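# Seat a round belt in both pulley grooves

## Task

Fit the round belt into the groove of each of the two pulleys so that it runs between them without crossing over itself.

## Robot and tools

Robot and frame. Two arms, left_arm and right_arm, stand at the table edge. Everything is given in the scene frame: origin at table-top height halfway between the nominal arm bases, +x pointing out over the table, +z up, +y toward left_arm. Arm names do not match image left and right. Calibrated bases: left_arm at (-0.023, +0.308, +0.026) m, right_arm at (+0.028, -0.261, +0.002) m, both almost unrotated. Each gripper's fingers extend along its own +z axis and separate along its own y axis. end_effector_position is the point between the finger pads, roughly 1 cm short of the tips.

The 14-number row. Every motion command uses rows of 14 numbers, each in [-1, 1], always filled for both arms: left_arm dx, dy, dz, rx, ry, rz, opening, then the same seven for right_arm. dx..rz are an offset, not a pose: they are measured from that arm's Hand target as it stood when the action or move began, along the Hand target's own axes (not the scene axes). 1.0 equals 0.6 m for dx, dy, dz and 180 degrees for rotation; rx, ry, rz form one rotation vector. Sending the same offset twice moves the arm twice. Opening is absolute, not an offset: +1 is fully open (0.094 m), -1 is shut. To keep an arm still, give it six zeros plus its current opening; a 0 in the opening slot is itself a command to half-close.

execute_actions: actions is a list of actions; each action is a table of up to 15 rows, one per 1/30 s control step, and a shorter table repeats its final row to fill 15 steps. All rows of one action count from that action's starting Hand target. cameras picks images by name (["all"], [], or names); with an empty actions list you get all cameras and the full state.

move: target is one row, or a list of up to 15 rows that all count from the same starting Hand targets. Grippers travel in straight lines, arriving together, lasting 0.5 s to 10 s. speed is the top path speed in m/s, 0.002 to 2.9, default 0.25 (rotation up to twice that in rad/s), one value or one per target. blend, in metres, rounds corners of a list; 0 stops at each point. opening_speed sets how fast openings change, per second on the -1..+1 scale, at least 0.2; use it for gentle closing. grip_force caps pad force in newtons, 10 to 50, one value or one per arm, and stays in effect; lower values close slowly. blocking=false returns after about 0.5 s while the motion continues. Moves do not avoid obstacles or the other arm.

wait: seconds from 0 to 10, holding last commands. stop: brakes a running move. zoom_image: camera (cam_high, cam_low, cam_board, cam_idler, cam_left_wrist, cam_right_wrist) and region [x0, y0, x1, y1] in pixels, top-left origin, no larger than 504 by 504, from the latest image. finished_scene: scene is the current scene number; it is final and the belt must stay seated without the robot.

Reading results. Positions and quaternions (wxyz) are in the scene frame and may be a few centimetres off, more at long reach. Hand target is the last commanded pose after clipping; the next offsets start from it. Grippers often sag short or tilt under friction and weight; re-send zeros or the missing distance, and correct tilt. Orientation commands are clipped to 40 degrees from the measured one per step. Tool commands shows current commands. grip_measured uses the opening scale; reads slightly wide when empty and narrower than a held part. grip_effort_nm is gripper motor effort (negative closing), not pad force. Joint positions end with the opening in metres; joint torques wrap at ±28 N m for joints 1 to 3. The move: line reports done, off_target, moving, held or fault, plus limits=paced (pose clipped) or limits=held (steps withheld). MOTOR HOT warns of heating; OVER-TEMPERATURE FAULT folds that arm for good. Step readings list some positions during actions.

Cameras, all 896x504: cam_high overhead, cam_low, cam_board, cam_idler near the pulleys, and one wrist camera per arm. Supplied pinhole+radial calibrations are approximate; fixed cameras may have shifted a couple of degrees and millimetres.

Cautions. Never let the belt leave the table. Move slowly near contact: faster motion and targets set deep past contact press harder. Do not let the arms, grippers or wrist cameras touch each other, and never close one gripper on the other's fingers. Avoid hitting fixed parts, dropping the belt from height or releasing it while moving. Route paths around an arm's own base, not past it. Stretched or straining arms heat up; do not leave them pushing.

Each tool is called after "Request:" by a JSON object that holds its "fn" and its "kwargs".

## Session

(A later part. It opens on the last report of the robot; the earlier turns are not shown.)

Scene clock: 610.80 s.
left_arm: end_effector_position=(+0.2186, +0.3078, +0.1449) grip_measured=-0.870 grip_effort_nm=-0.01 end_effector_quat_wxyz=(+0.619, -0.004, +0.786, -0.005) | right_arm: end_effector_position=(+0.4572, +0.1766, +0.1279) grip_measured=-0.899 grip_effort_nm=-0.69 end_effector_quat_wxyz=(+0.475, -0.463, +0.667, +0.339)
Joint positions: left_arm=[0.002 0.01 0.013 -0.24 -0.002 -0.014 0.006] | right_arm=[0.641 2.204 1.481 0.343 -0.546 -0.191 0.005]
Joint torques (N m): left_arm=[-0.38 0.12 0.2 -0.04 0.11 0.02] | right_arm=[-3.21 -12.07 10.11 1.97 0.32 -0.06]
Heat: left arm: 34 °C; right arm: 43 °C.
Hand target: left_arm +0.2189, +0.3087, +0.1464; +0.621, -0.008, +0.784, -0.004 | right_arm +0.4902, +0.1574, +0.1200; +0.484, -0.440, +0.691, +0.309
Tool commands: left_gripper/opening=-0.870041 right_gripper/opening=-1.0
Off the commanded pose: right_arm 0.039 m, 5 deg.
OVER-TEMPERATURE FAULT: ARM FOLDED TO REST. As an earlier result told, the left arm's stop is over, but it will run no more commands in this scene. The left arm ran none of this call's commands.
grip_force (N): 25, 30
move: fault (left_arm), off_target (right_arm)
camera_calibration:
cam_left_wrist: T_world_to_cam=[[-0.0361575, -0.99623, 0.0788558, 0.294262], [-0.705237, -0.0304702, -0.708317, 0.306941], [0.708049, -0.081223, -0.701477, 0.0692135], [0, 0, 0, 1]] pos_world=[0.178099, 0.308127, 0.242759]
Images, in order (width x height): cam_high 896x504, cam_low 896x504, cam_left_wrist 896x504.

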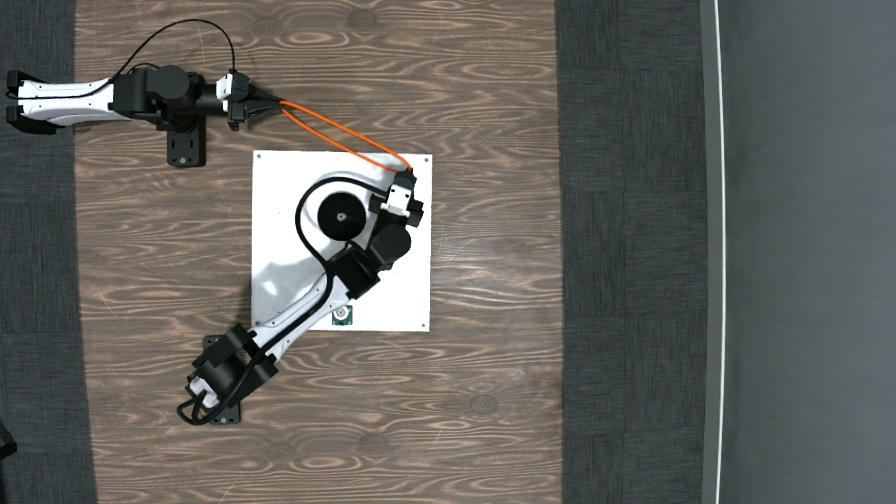

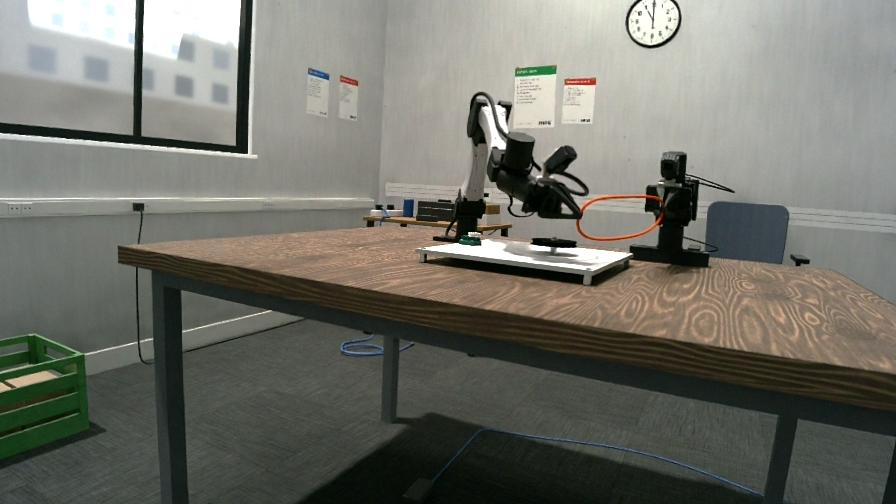

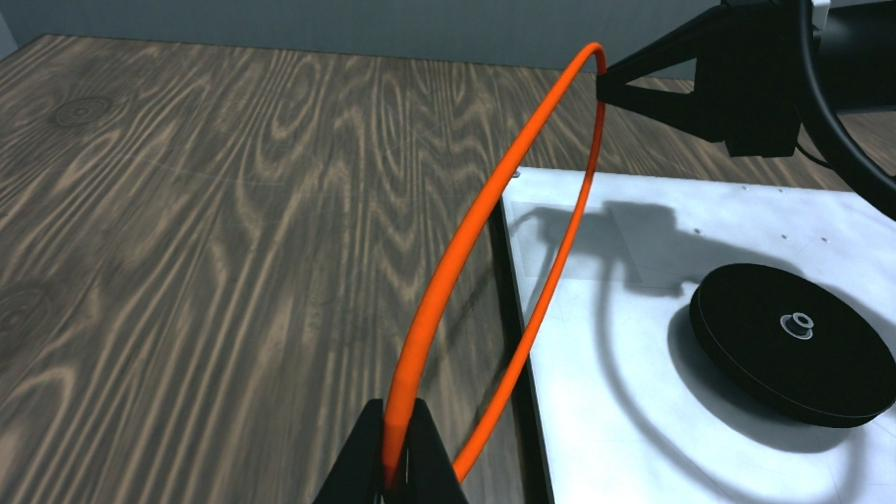

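Request:
{"fn": "move", "kwargs": {"target": [[0,0,0,0,0,0,-0.874288, -0.0008,0.1903,-0.07,0.1045,0,0.038,-1],[0,0,0,0,0,0,-0.874288, 0.0517,0.3032,-0.2137,0.2352,-0.0003,0.0856,-1],[0,0,0,0,0,0,-0.874288, 0.0957,0.2523,-0.335,0.2352,-0.0003,0.0856,-1]], "speed": 0.1, "blend": [0.03,0.02,0], "grip_force": [25,50], "cameras": ["cam_low","cam_high","cam_left_wrist"]}}

Request:
{"fn": "zoom_image", "kwargs": {"camera": "cam_high", "region": [180, 60, 430, 260]}}

Scene clock: 645.70 s.
left_arm: end_effector_position=(+0.2185, +0.3023, +0.1449) grip_measured=-0.866 grip_effort_nm=-0.01 end_effector_quat_wxyz=(+0.618, +0.005, +0.786, -0.016) | right_arm: end_effector_position=(+0.2617, +0.0469, +0.1408) grip_measured=-0.917 grip_effort_nm=-1.06 end_effector_quat_wxyz=(+0.569, -0.141, +0.801, +0.123)
Joint positions: left_arm=[-0.003 0.01 0.013 -0.24 0.023 -0.014 0.006] | right_arm=[1.245 1.448 0.59 0.375 0.804 0.399 0.004]
Joint torques (N m): left_arm=[-0.46 0.24 0.03 -0.02 0.03 -0.02] | right_arm=[-0.96 -8.65 4.72 1.66 0.31 -0.05]
Heat: left arm: 33 °C; right arm: 43 °C.
Hand target: left_arm +0.2189, +0.3033, +0.1464; +0.621, +0.002, +0.784, -0.015 (not the last commanded pose) | right_arm +0.2650, +0.0322, +0.1347; +0.565, -0.142, +0.807, +0.100
Tool commands: left_gripper/opening=-0.865489 right_gripper/opening=-1.0
Off the commanded pose: right_arm 0.016 m, 3 deg.
OVER-TEMPERATURE FAULT: ARM FOLDED TO REST. As an earlier result told, the left arm's stop is over, but it will run no more commands in this scene. The left arm ran none of this call's commands.
grip_force (N): 25, 50
move: fault (left_arm), off_target (right_arm)
camera_calibration:
cam_left_wrist: T_world_to_cam=[[-0.0647984, -0.994308, 0.0845714, 0.293681], [-0.705903, -0.0142301, -0.708166, 0.301909], [0.705338, -0.105587, -0.700963, 0.0767368], [0, 0, 0, 1]] pos_world=[0.178023, 0.304408, 0.242754]
Images, in order (width x height): cam_high 896x504, cam_low 896x504, cam_left_wrist 896x504.

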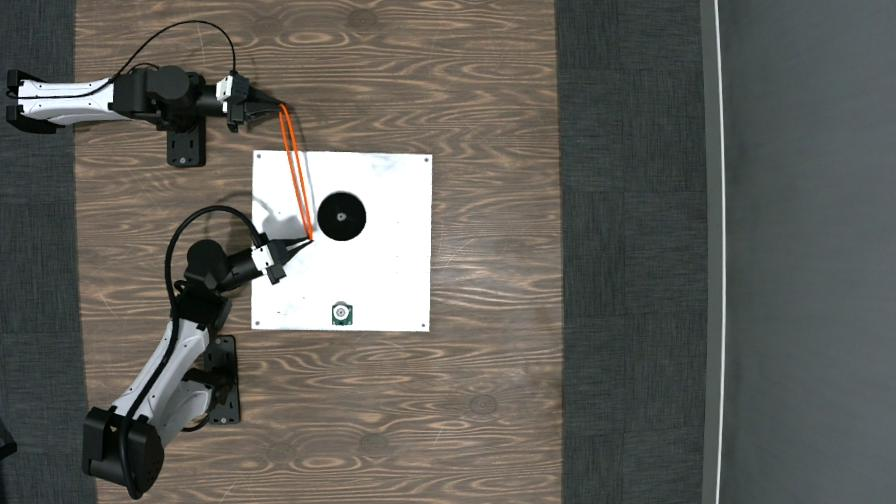

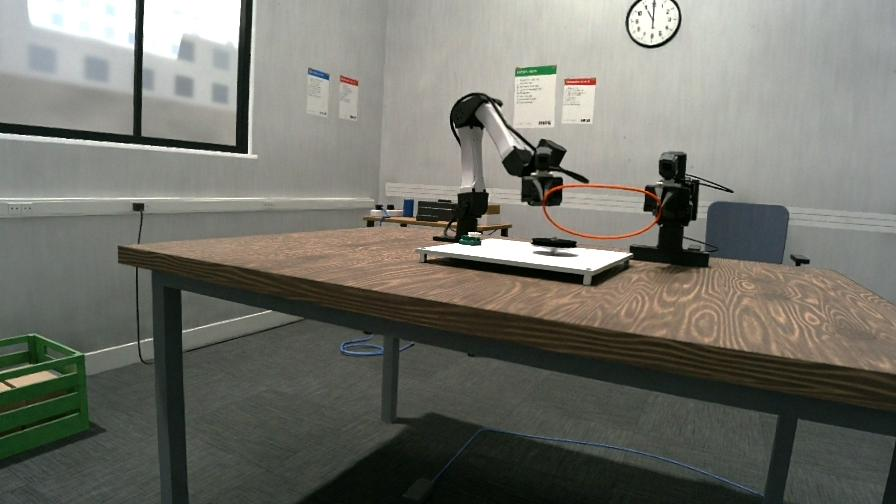

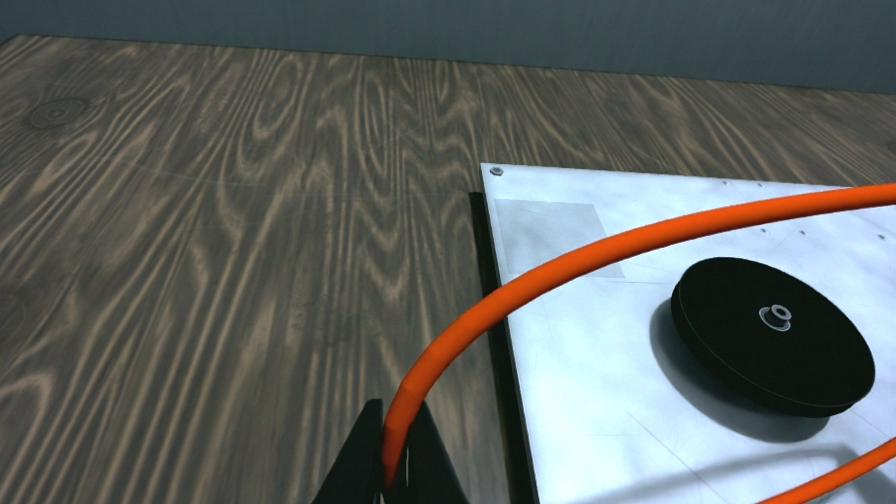

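Scaled by 2.016 from the camera's 896x504 image, which has a finer 1280x720 frame.

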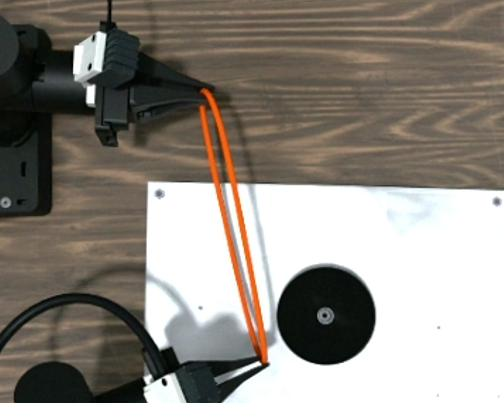

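Request:
{"fn": "move", "kwargs": {"target": [0,0,0,0,0,0,-0.87, 0.0077,-0.0626,-0.0215,0,0,0,-1], "speed": 0.06, "cameras": ["cam_high","cam_left_wrist"]}}

Request:
{"fn": "zoom_image", "kwargs": {"camera": "cam_high", "region": [180, 60, 430, 260]}}

Scene clock: 653.23 s.
left_arm: end_effector_position=(+0.2143, +0.2668, +0.1451) grip_measured=-0.860 grip_effort_nm=-0.01 end_effector_quat_wxyz=(+0.613, +0.067, +0.782, -0.086) | right_arm: end_effector_position=(+0.2618, +0.0096, +0.1437) grip_measured=-0.917 grip_effort_nm=-1.06 end_effector_quat_wxyz=(+0.569, -0.143, +0.799, +0.132)
Joint positions: left_arm=[-0.048 0.01 0.013 -0.242 0.166 -0.014 0.007] | right_arm=[1.184 1.274 0.459 0.375 0.735 0.358 0.004]
Joint torques (N m): left_arm=[-0.27 0.32 -0.08 -0.02 0.03 0.07] | right_arm=[-1.03 -6.79 4.97 1.6 0.44 -0.05]
Heat: left arm: 33 °C; right arm: 42 °C.
Hand target: left_arm +0.2147, +0.2677, +0.1463; +0.615, +0.064, +0.781, -0.085 (not the last commanded pose) | right_arm +0.2649, -0.0077, +0.1349; +0.565, -0.142, +0.807, +0.100
Tool commands: left_gripper/opening=-0.859713 right_gripper/opening=-1.0
Off the commanded pose: right_arm 0.020 m, 4 deg.
OVER-TEMPERATURE FAULT: ARM FOLDED TO REST. As an earlier result told, the left arm's stop is over, but it will run no more commands in this scene. The left arm ran none of this call's commands.
grip_force (N): 25, 50
move: fault (left_arm), off_target (right_arm)
camera_calibration:
cam_left_wrist: T_world_to_cam=[[-0.245139, -0.962295, 0.117878, 0.283419], [-0.700614, 0.0917979, -0.707611, 0.269092], [0.670109, -0.25605, -0.696701, 0.123186], [0, 0, 0, 1]] pos_world=[0.175459, 0.279572, 0.242827]
Images, in order (width x height): cam_high 896x504, cam_left_wrist 896x504.

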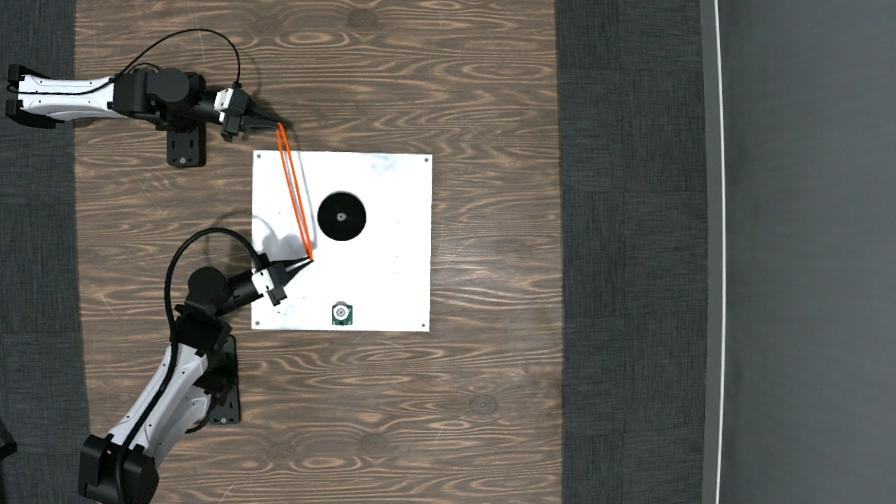

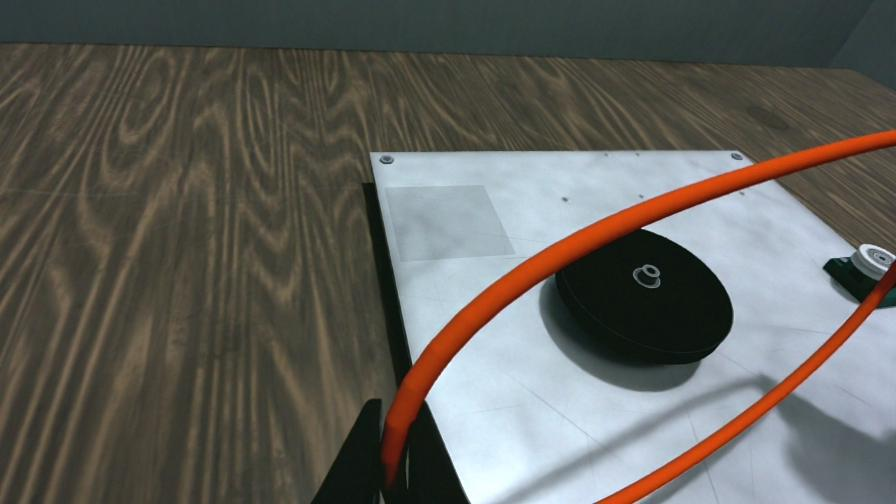

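Scaled by 2.016 from the camera's 896x504 image, which has a finer 1280x720 frame.

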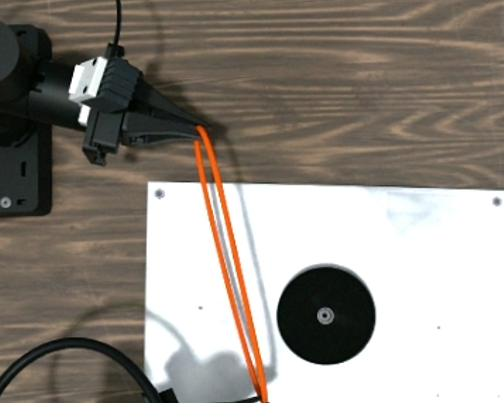

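Request:
{"fn": "move", "kwargs": {"target": [0,0,0,0,0,0,-0.86, 0.0,-0.112,0.012,0,0,0,-1], "speed": 0.06, "cameras": ["cam_high","cam_low","cam_left_wrist"]}}

Request:
{"fn": "zoom_image", "kwargs": {"camera": "cam_high", "region": [180, 80, 430, 280]}}

Scene clock: 665.67 s.
left_arm: end_effector_position=(+0.1901, +0.2049, +0.1454) grip_measured=-0.860 grip_effort_nm=-0.01 end_effector_quat_wxyz=(+0.584, +0.179, +0.762, -0.213) | right_arm: end_effector_position=(+0.2885, -0.0479, +0.1383) grip_measured=-0.917 grip_effort_nm=-1.06 end_effector_quat_wxyz=(+0.562, -0.162, +0.800, +0.134)
Joint positions: left_arm=[-0.141 0.01 0.013 -0.254 0.422 -0.014 0.007] | right_arm=[0.905 1.072 0.32 0.375 0.448 0.204 0.004]
Joint torques (N m): left_arm=[-0.17 0.1 0.08 0.01 0.07 0.02] | right_arm=[-1.7 -4.64 5.31 2.1 0.61 -0.04]
Heat: left arm: 32 °C; right arm: 41 °C.
Hand target: left_arm +0.1909, +0.2056, +0.1465; +0.587, +0.177, +0.761, -0.212 (not the last commanded pose) | right_arm +0.2943, -0.0686, +0.1322; +0.565, -0.142, +0.807, +0.100
Tool commands: left_gripper/opening=-0.859715 right_gripper/opening=-1.0
Off the commanded pose: right_arm 0.022 m, 5 deg.
OVER-TEMPERATURE FAULT: ARM FOLDED TO REST. As an earlier result told, the left arm's stop is over, but it will run no more commands in this scene. The left arm ran none of this call's commands.
grip_force (N): 25, 50
move: fault (left_arm), off_target (right_arm)
camera_calibration:
cam_left_wrist: T_world_to_cam=[[-0.548953, -0.816318, 0.179653, 0.236629], [-0.649428, 0.281238, -0.706505, 0.209332], [0.526207, -0.50451, -0.684526, 0.200135], [0, 0, 0, 1]] pos_world=[0.160532, 0.235262, 0.24238]
Images, in order (width x height): cam_high 896x504, cam_low 896x504, cam_left_wrist 896x504.

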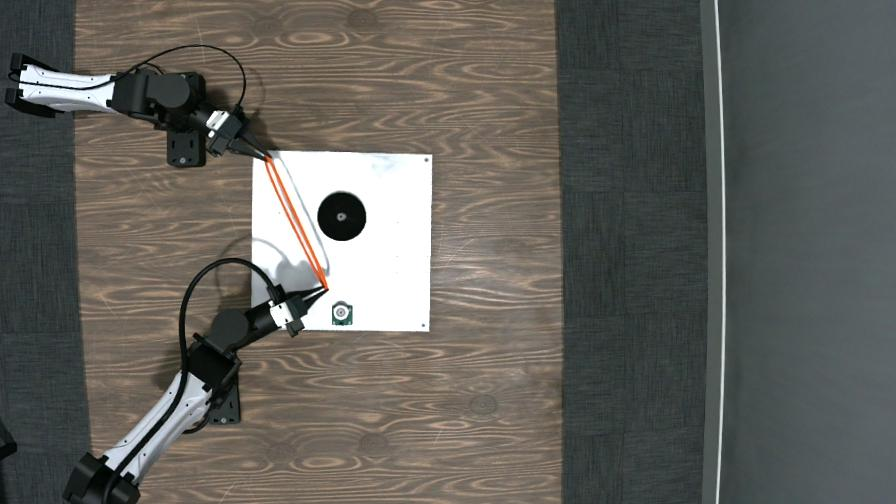

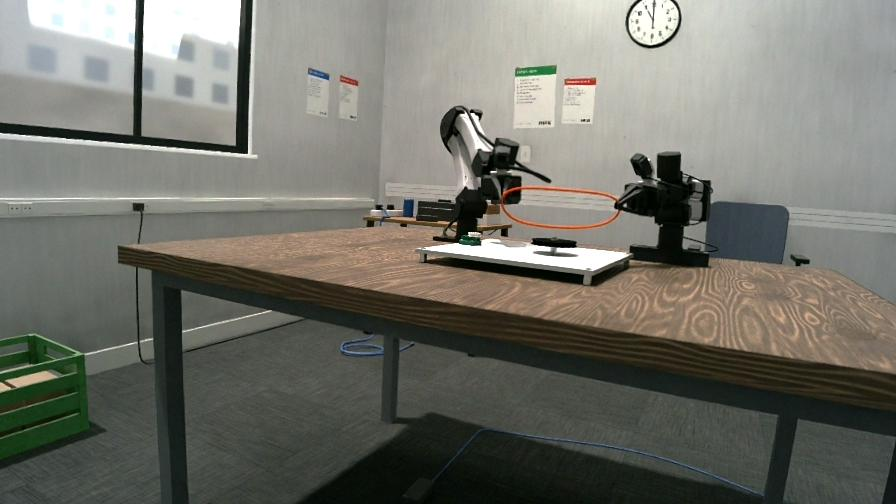

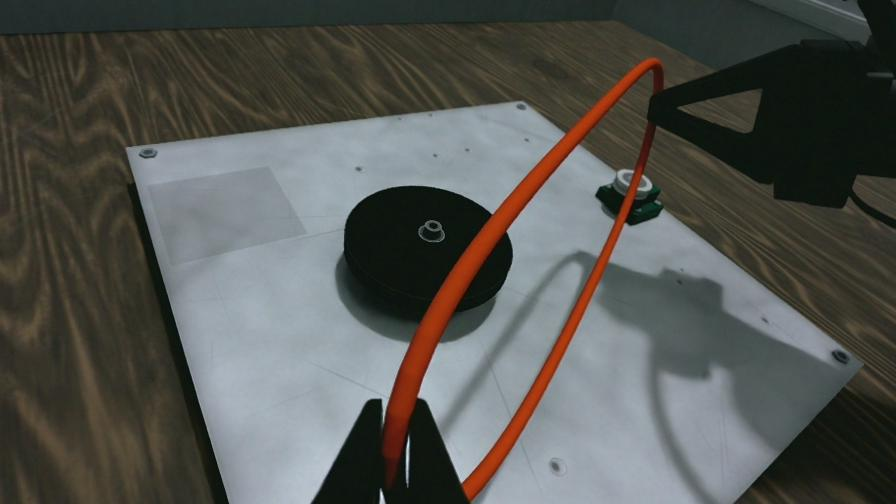

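Scaled by 2.016 from the camera's 896x504 image, which has a finer 1280x720 frame.

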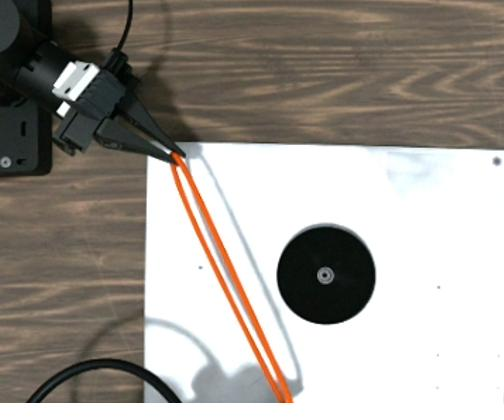

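Request:
{"fn": "move", "kwargs": {"target": [0,0,0,0,0,0,-0.86, 0.005,-0.064,0.006,0,0,0,-1], "speed": 0.04, "cameras": ["cam_high","cam_low","cam_left_wrist"]}}

Request:
{"fn": "zoom_image", "kwargs": {"camera": "cam_high", "region": [180, 100, 430, 300]}}

Scene clock: 678.97 s.
left_arm: end_effector_position=(+0.1900, +0.2047, +0.1454) grip_measured=-0.860 grip_effort_nm=-0.01 end_effector_quat_wxyz=(+0.584, +0.177, +0.763, -0.215) | right_arm: end_effector_position=(+0.3131, -0.1030, +0.1330) grip_measured=-0.917 grip_effort_nm=-1.06 end_effector_quat_wxyz=(+0.570, -0.133, +0.805, +0.097)
Joint positions: left_arm=[-0.142 0.01 0.013 -0.254 0.422 -0.022 0.007] | right_arm=[0.67 0.991 0.258 0.375 0.324 0.123 0.004]
Joint torques (N m): left_arm=[-0.36 0.27 0.06 0.02 0.08 0.02] | right_arm=[-0.09 -3.63 5.72 2.31 -0.19 -0.11]
Heat: left arm: 32 °C; right arm: 42 °C.
Hand target: left_arm +0.1907, +0.2052, +0.1465; +0.586, +0.177, +0.761, -0.213 | right_arm +0.3096, -0.1038, +0.1282; +0.565, -0.142, +0.807, +0.100
Tool commands: left_gripper/opening=-0.859717 right_gripper/opening=-1.0
Off the commanded pose: right_arm 0.006 m, 1 deg.
OVER-TEMPERATURE FAULT: ARM FOLDED TO REST. As an earlier result told, the left arm's stop is over, but it will run no more commands in this scene. The left arm ran none of this call's commands.
grip_force (N): 25, 50
move: fault (left_arm)
camera_calibration:
cam_left_wrist: T_world_to_cam=[[-0.547411, -0.815698, 0.187022, 0.234958], [-0.652615, 0.276198, -0.705556, 0.210809], [0.523866, -0.508282, -0.68353, 0.201131], [0, 0, 0, 1]] pos_world=[0.16083, 0.235661, 0.242274]
Images, in order (width x height): cam_high 896x504, cam_low 896x504, cam_left_wrist 896x504.

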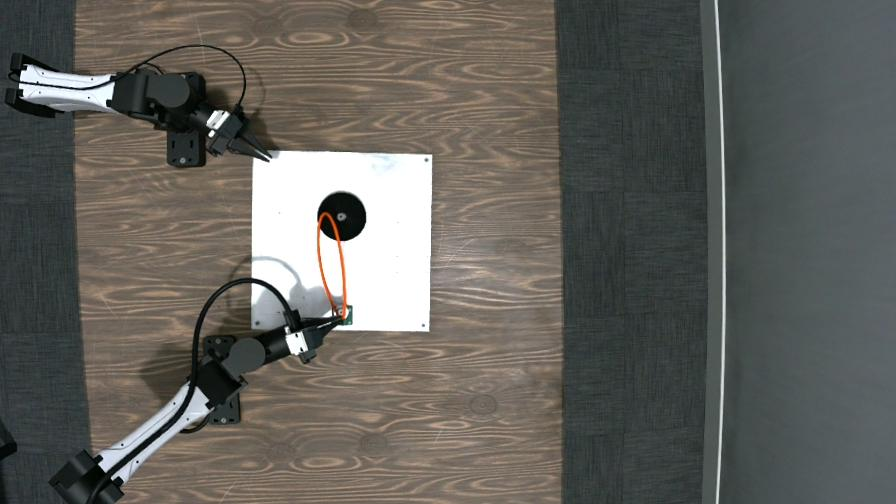

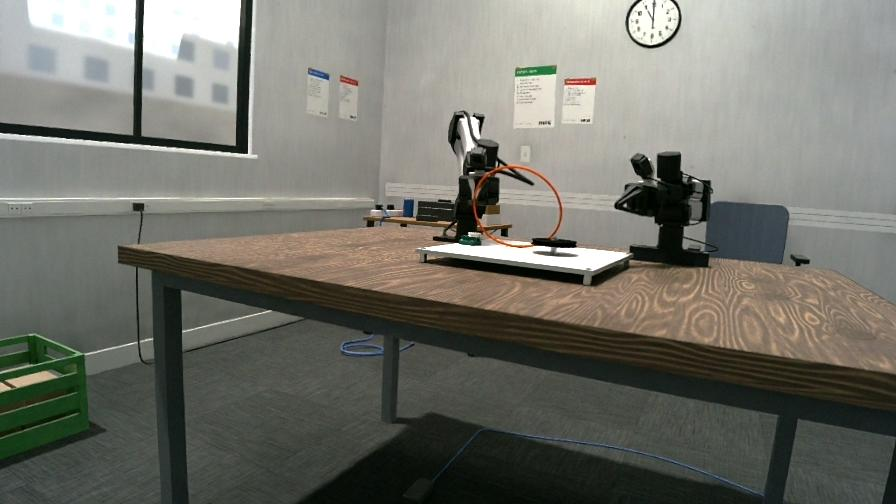

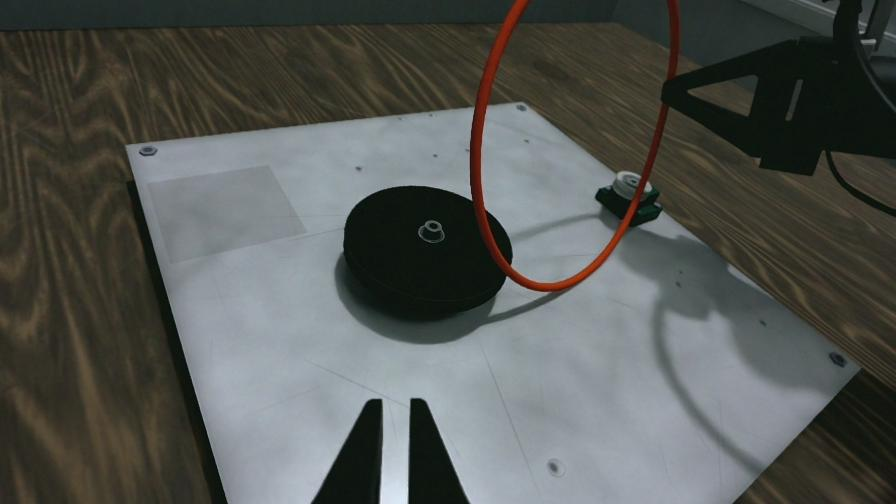

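Scaled by 2.016 from the camera's 896x504 image, which has a finer 1280x720 frame.

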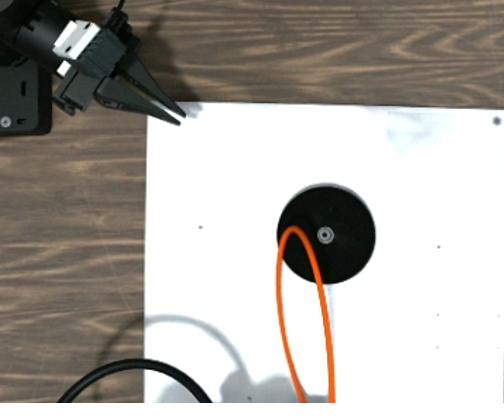

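Request:
{"fn": "move", "kwargs": {"target": [0,0,0,0,0,0,-0.86, -0.106,-0.0222,0.0472,-0.1306,0.3935,0.0198,-1], "speed": 0.15, "cameras": ["cam_high","cam_low","cam_idler","cam_board"]}}

Scene clock: 828.97 s.
left_arm: end_effector_position=(+0.1900, +0.2047, +0.1454) grip_measured=-0.860 grip_effort_nm=-0.01 end_effector_quat_wxyz=(+0.584, +0.177, +0.763, -0.215) | right_arm: end_effector_position=(+0.3600, -0.1036, +0.1757) grip_measured=-0.917 grip_effort_nm=-1.06 end_effector_quat_wxyz=(-0.008, -0.245, +0.958, +0.152)
Joint positions: left_arm=[-0.142 0.01 0.013 -0.254 0.422 -0.022 0.007] | right_arm=[0.294 1.951 1.933 -1.553 -0.305 -0.201 0.004]
Joint torques (N m): left_arm=[-0.38 0.25 -0.14 0.01 0.08 0] | right_arm=[0.06 -9.18 8.47 0.16 -0.53 -0.17]
Heat: left arm: 29 °C; right arm: 45 °C.
Hand target: left_arm +0.1907, +0.2052, +0.1465; +0.586, +0.177, +0.761, -0.213 | right_arm +0.3596, -0.0999, +0.1782; -0.045, -0.255, +0.951, +0.168
Tool commands: left_gripper/opening=-0.859717 right_gripper/opening=-1.0
Off the commanded pose: right_arm 0.005 m, 5 deg.
OVER-TEMPERATURE FAULT: ARM FOLDED TO REST. As an earlier result told, the left arm's stop is over, but it will run no more commands in this scene. The left arm ran none of this call's commands.
joint sent to its limit (right arm) — joint 4 (wrist pitch), lower limit. The joint targets are off in orientation, not in position.
grip_force (N): 25, 50
move: fault (left_arm), off_target (right_arm)
Images, in order (width x height): cam_high 896x504, cam_low 896x504, cam_board 896x504, cam_idler 896x504.

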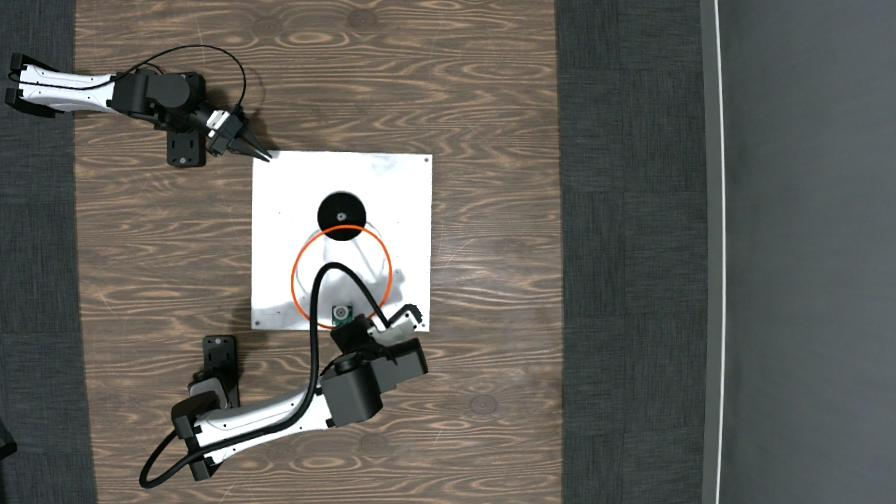

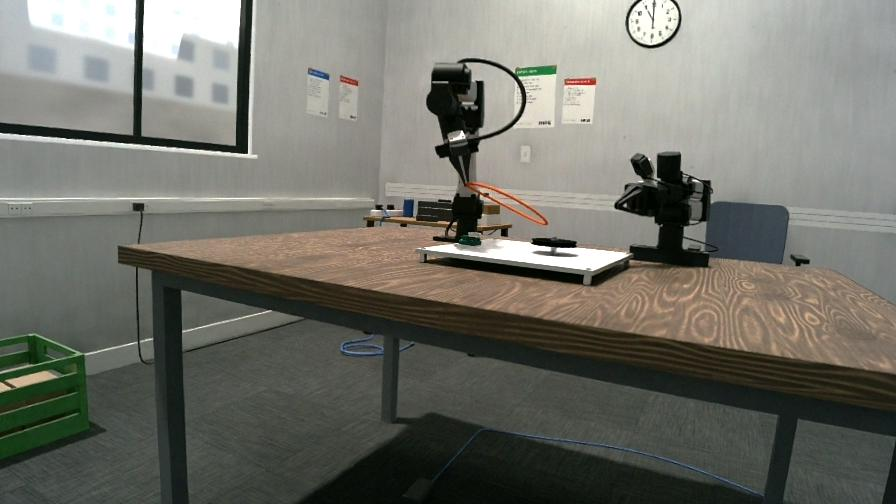

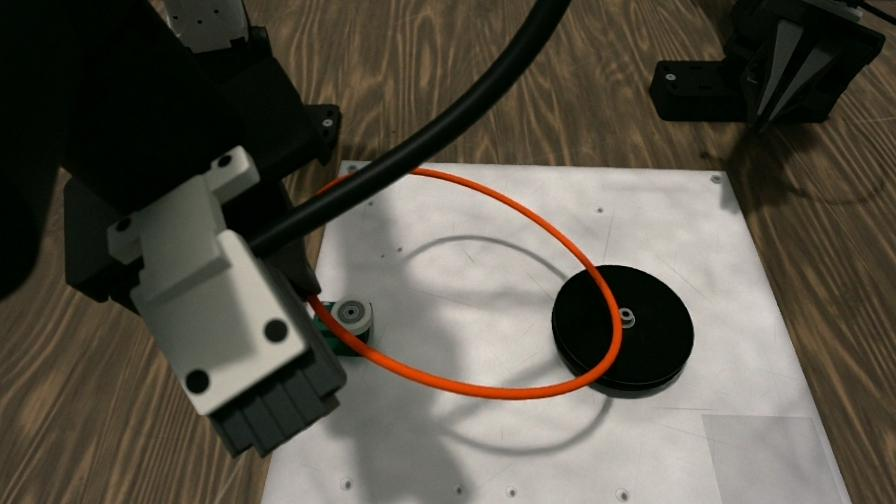

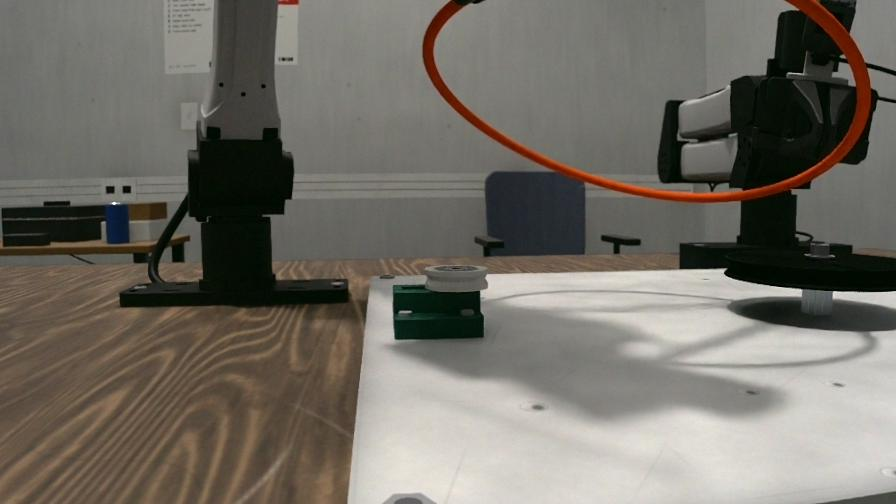

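Request:
{"fn": "execute_actions", "kwargs": {"actions": []}}

Scene clock: 874.23 s.
left_arm: end_effector_position=(+0.1900, +0.2047, +0.1454) grip_measured=-0.860 grip_effort_nm=-0.01 end_effector_quat_wxyz=(+0.584, +0.177, +0.763, -0.215) | right_arm: end_effector_position=(+0.3600, -0.1036, +0.1757) grip_measured=-0.917 grip_effort_nm=-1.06 end_effector_quat_wxyz=(-0.008, -0.245, +0.958, +0.152)
Joint positions: left_arm=[-0.142 0.01 0.013 -0.254 0.422 -0.022 0.007] | right_arm=[0.294 1.951 1.933 -1.553 -0.305 -0.201 0.004]
Joint velocities: within noise
Joint torques (N m): left_arm=[-0.4 0.06 -0.02 -0.08 0.08 0] | right_arm=[-0.1 -9.17 8.46 0.16 -0.53 -0.17]
Heat: left arm: 29 °C; right arm: 41 °C.
Hand target: left_arm +0.1907, +0.2052, +0.1465; +0.586, +0.177, +0.761, -0.213 | right_arm +0.3596, -0.0999, +0.1782; -0.045, -0.255, +0.951, +0.168
Tool commands: left_gripper/opening=-0.859717 right_gripper/opening=-1.0
Off the commanded pose: right_arm 0.005 m, 5 deg.
OVER-TEMPERATURE FAULT: ARM FOLDED TO REST. As an earlier result told, the left arm's stop is over, but it will run no more commands in this scene.
grip_force (N): 25, 50
camera_calibration:
cam_left_wrist: T_world_to_cam=[[-0.547411, -0.815698, 0.187022, 0.234958], [-0.652615, 0.276198, -0.705556, 0.210809], [0.523866, -0.508282, -0.68353, 0.201131], [0, 0, 0, 1]] pos_world=[0.16083, 0.235661, 0.242274]
cam_right_wrist: T_world_to_cam=[[0.510659, -0.824243, -0.244644, -0.235023], [-0.683421, -0.561783, 0.466193, 0.141276], [-0.521693, -0.0708707, -0.850184, 0.435234], [0, 0, 0, 1]] pos_world=[0.443626, -0.0835046, 0.246671]

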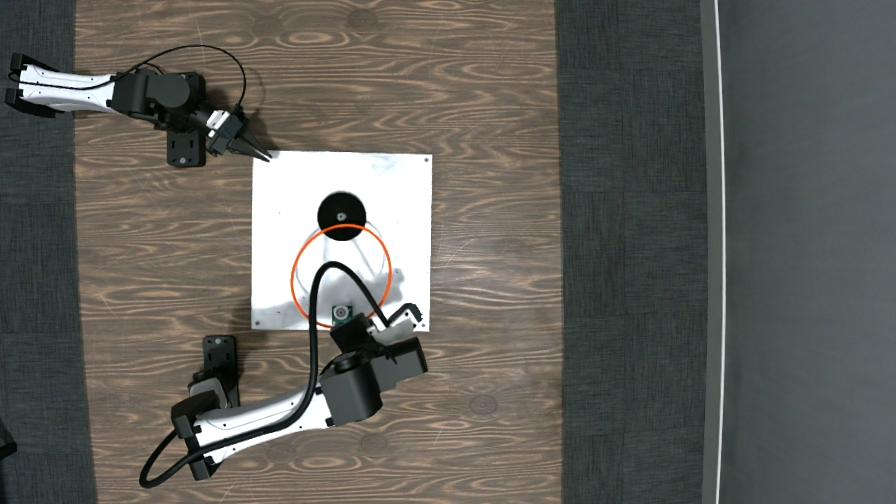

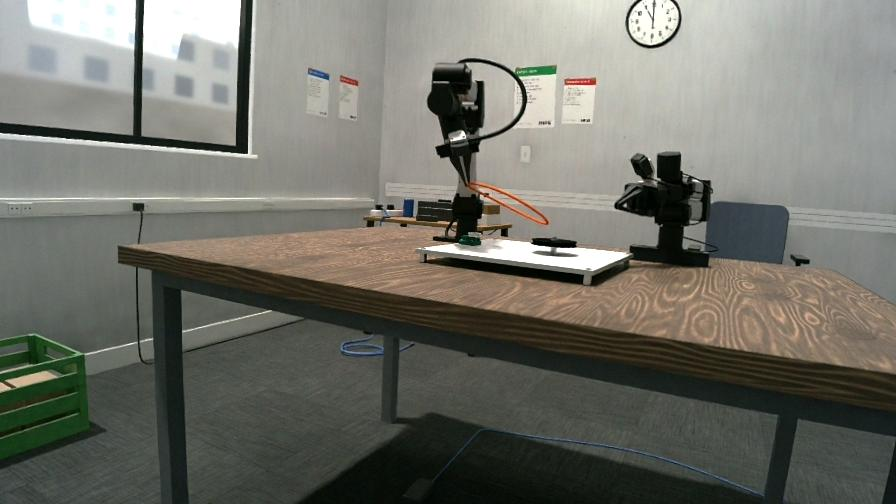

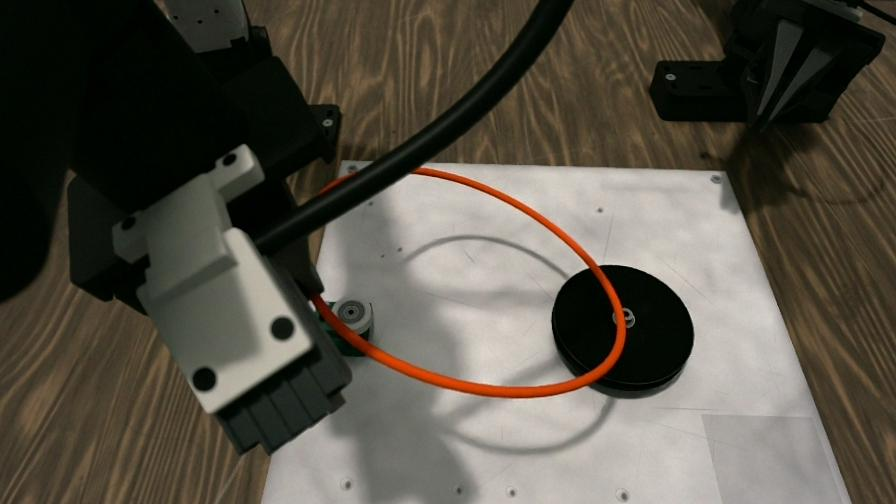

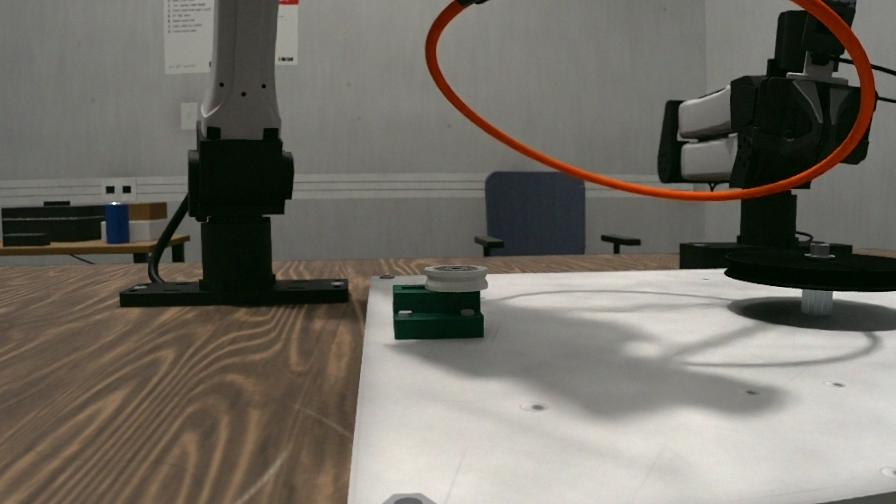

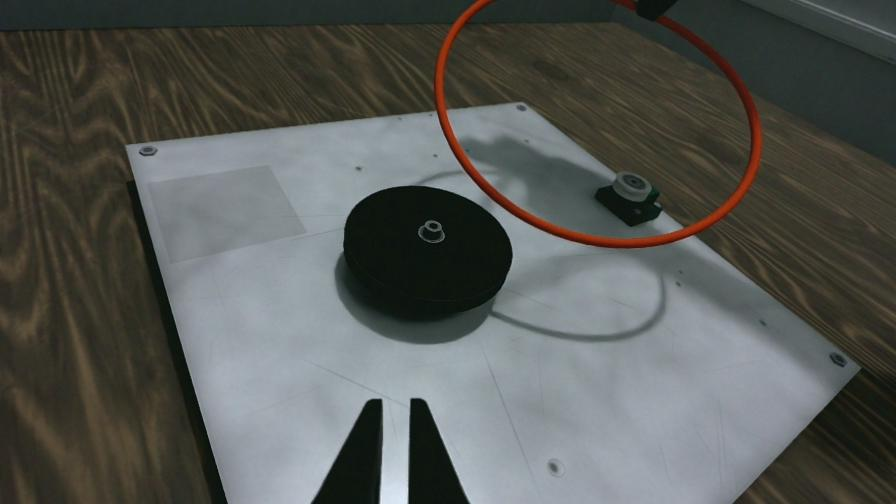

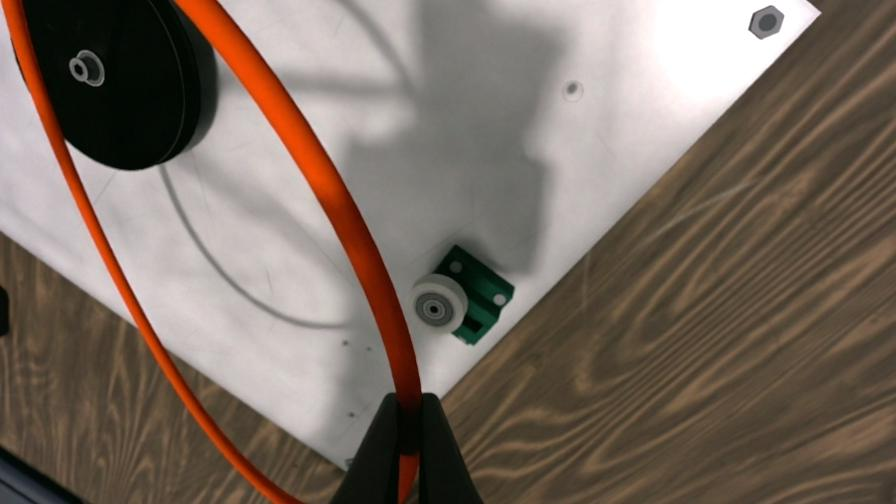

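Request:
{"fn": "move", "kwargs": {"target": [0,0,0,0,0,0,-0.86,0.0107,-0.074,0.1202,0,0,0,-1], "speed": 0.12, "cameras": ["cam_high","cam_board","cam_idler","cam_right_wrist"]}}

Scene clock: 908.93 s.
left_arm: end_effector_position=(+0.1900, +0.2047, +0.1454) grip_measured=-0.860 grip_effort_nm=-0.01 end_effector_quat_wxyz=(+0.584, +0.177, +0.763, -0.215) | right_arm: end_effector_position=(+0.3594, -0.1218, +0.1026) grip_measured=-0.917 grip_effort_nm=-1.06 end_effector_quat_wxyz=(-0.048, -0.247, +0.956, +0.153)
Joint positions: left_arm=[-0.142 0.01 0.013 -0.254 0.422 -0.022 0.007] | right_arm=[0.245 1.992 1.693 -1.372 -0.307 -0.271 0.004]
Joint torques (N m): left_arm=[-0.31 0.21 0.08 0 0.08 0.07] | right_arm=[0.05 -9.94 5.07 0.48 -0.45 -0.17]
Heat: left arm: 28 °C; right arm: 41 °C.
Hand target: left_arm +0.1907, +0.2052, +0.1465; +0.586, +0.177, +0.761, -0.213 | right_arm +0.3626, -0.1178, +0.0953; -0.045, -0.255, +0.951, +0.168
Tool commands: left_gripper/opening=-0.859717 right_gripper/opening=-1.0
Off the commanded pose: right_arm 0.009 m, 2 deg.
OVER-TEMPERATURE FAULT: ARM FOLDED TO REST. As an earlier result told, the left arm's stop is over, but it will run no more commands in this scene. The left arm ran none of this call's commands.
grip_force (N): 25, 50
move: fault (left_arm)
camera_calibration:
cam_right_wrist: T_world_to_cam=[[0.50615, -0.819123, -0.269908, -0.262645], [-0.635292, -0.565765, 0.525655, 0.140889], [-0.583281, -0.0945898, -0.806744, 0.386276], [0, 0, 0, 1]] pos_world=[0.447751, -0.0988908, 0.166677]
Images, in order (width x height): cam_high 896x504, cam_board 896x504, cam_idler 896x504, cam_right_wrist 896x504.

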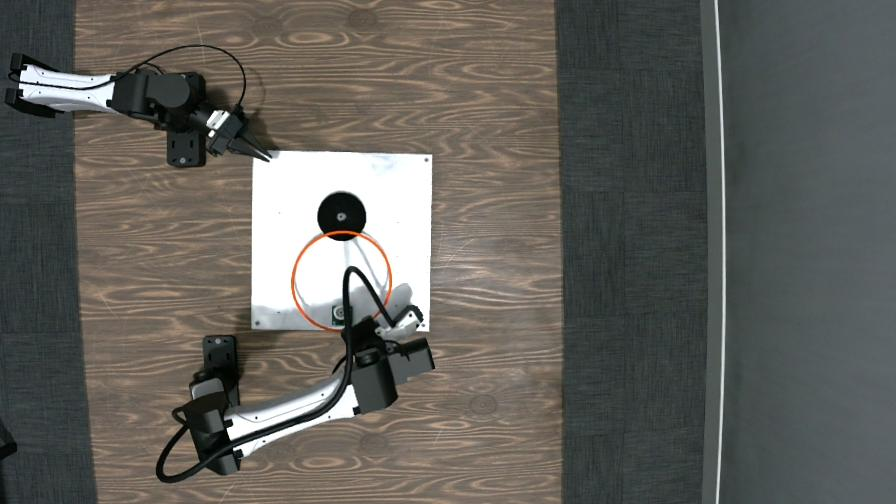

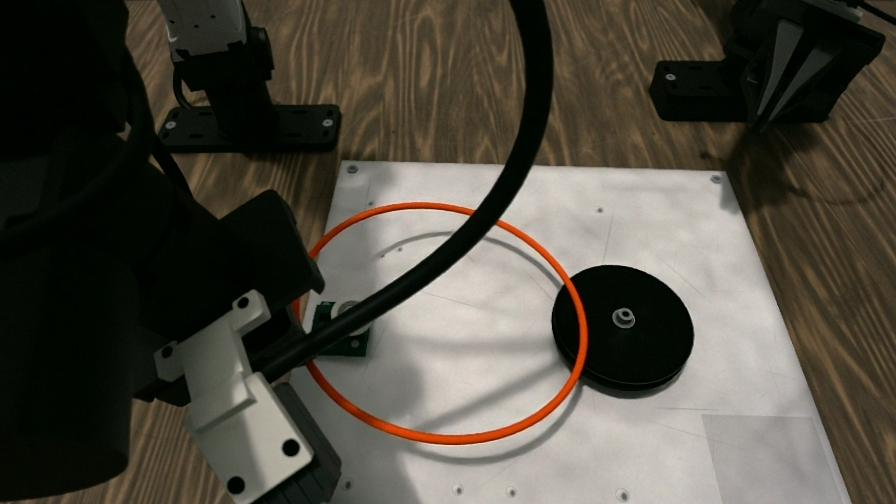

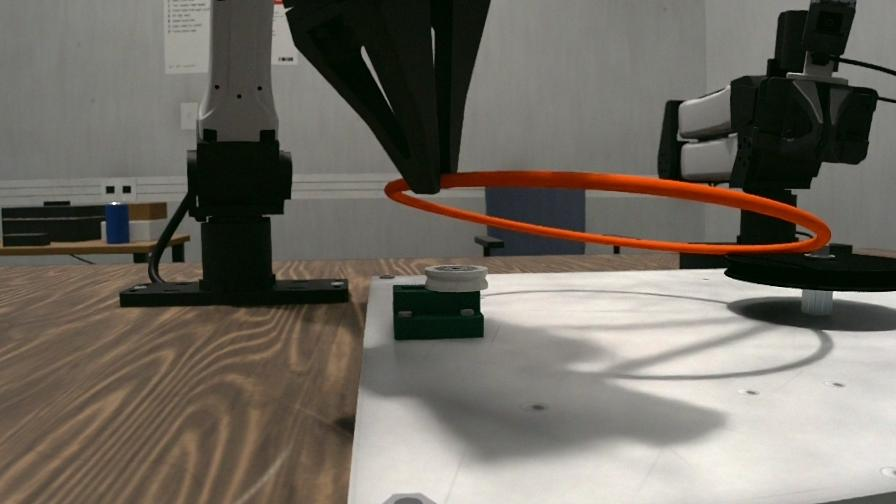

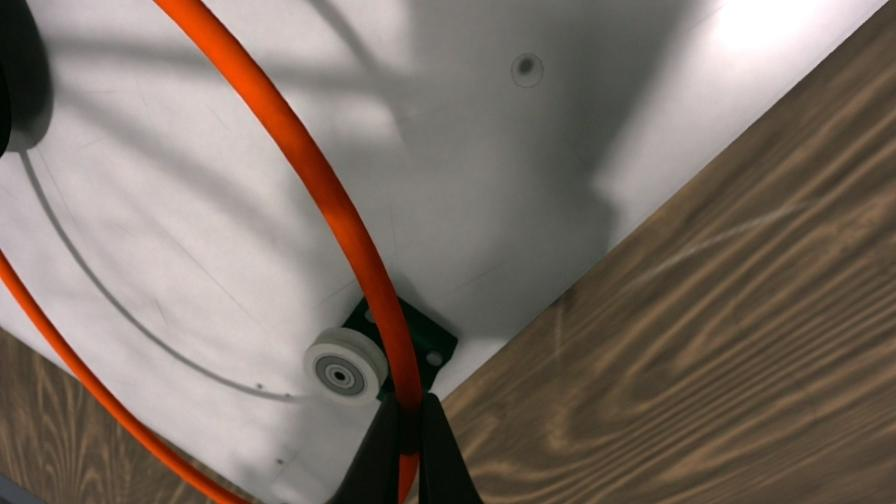

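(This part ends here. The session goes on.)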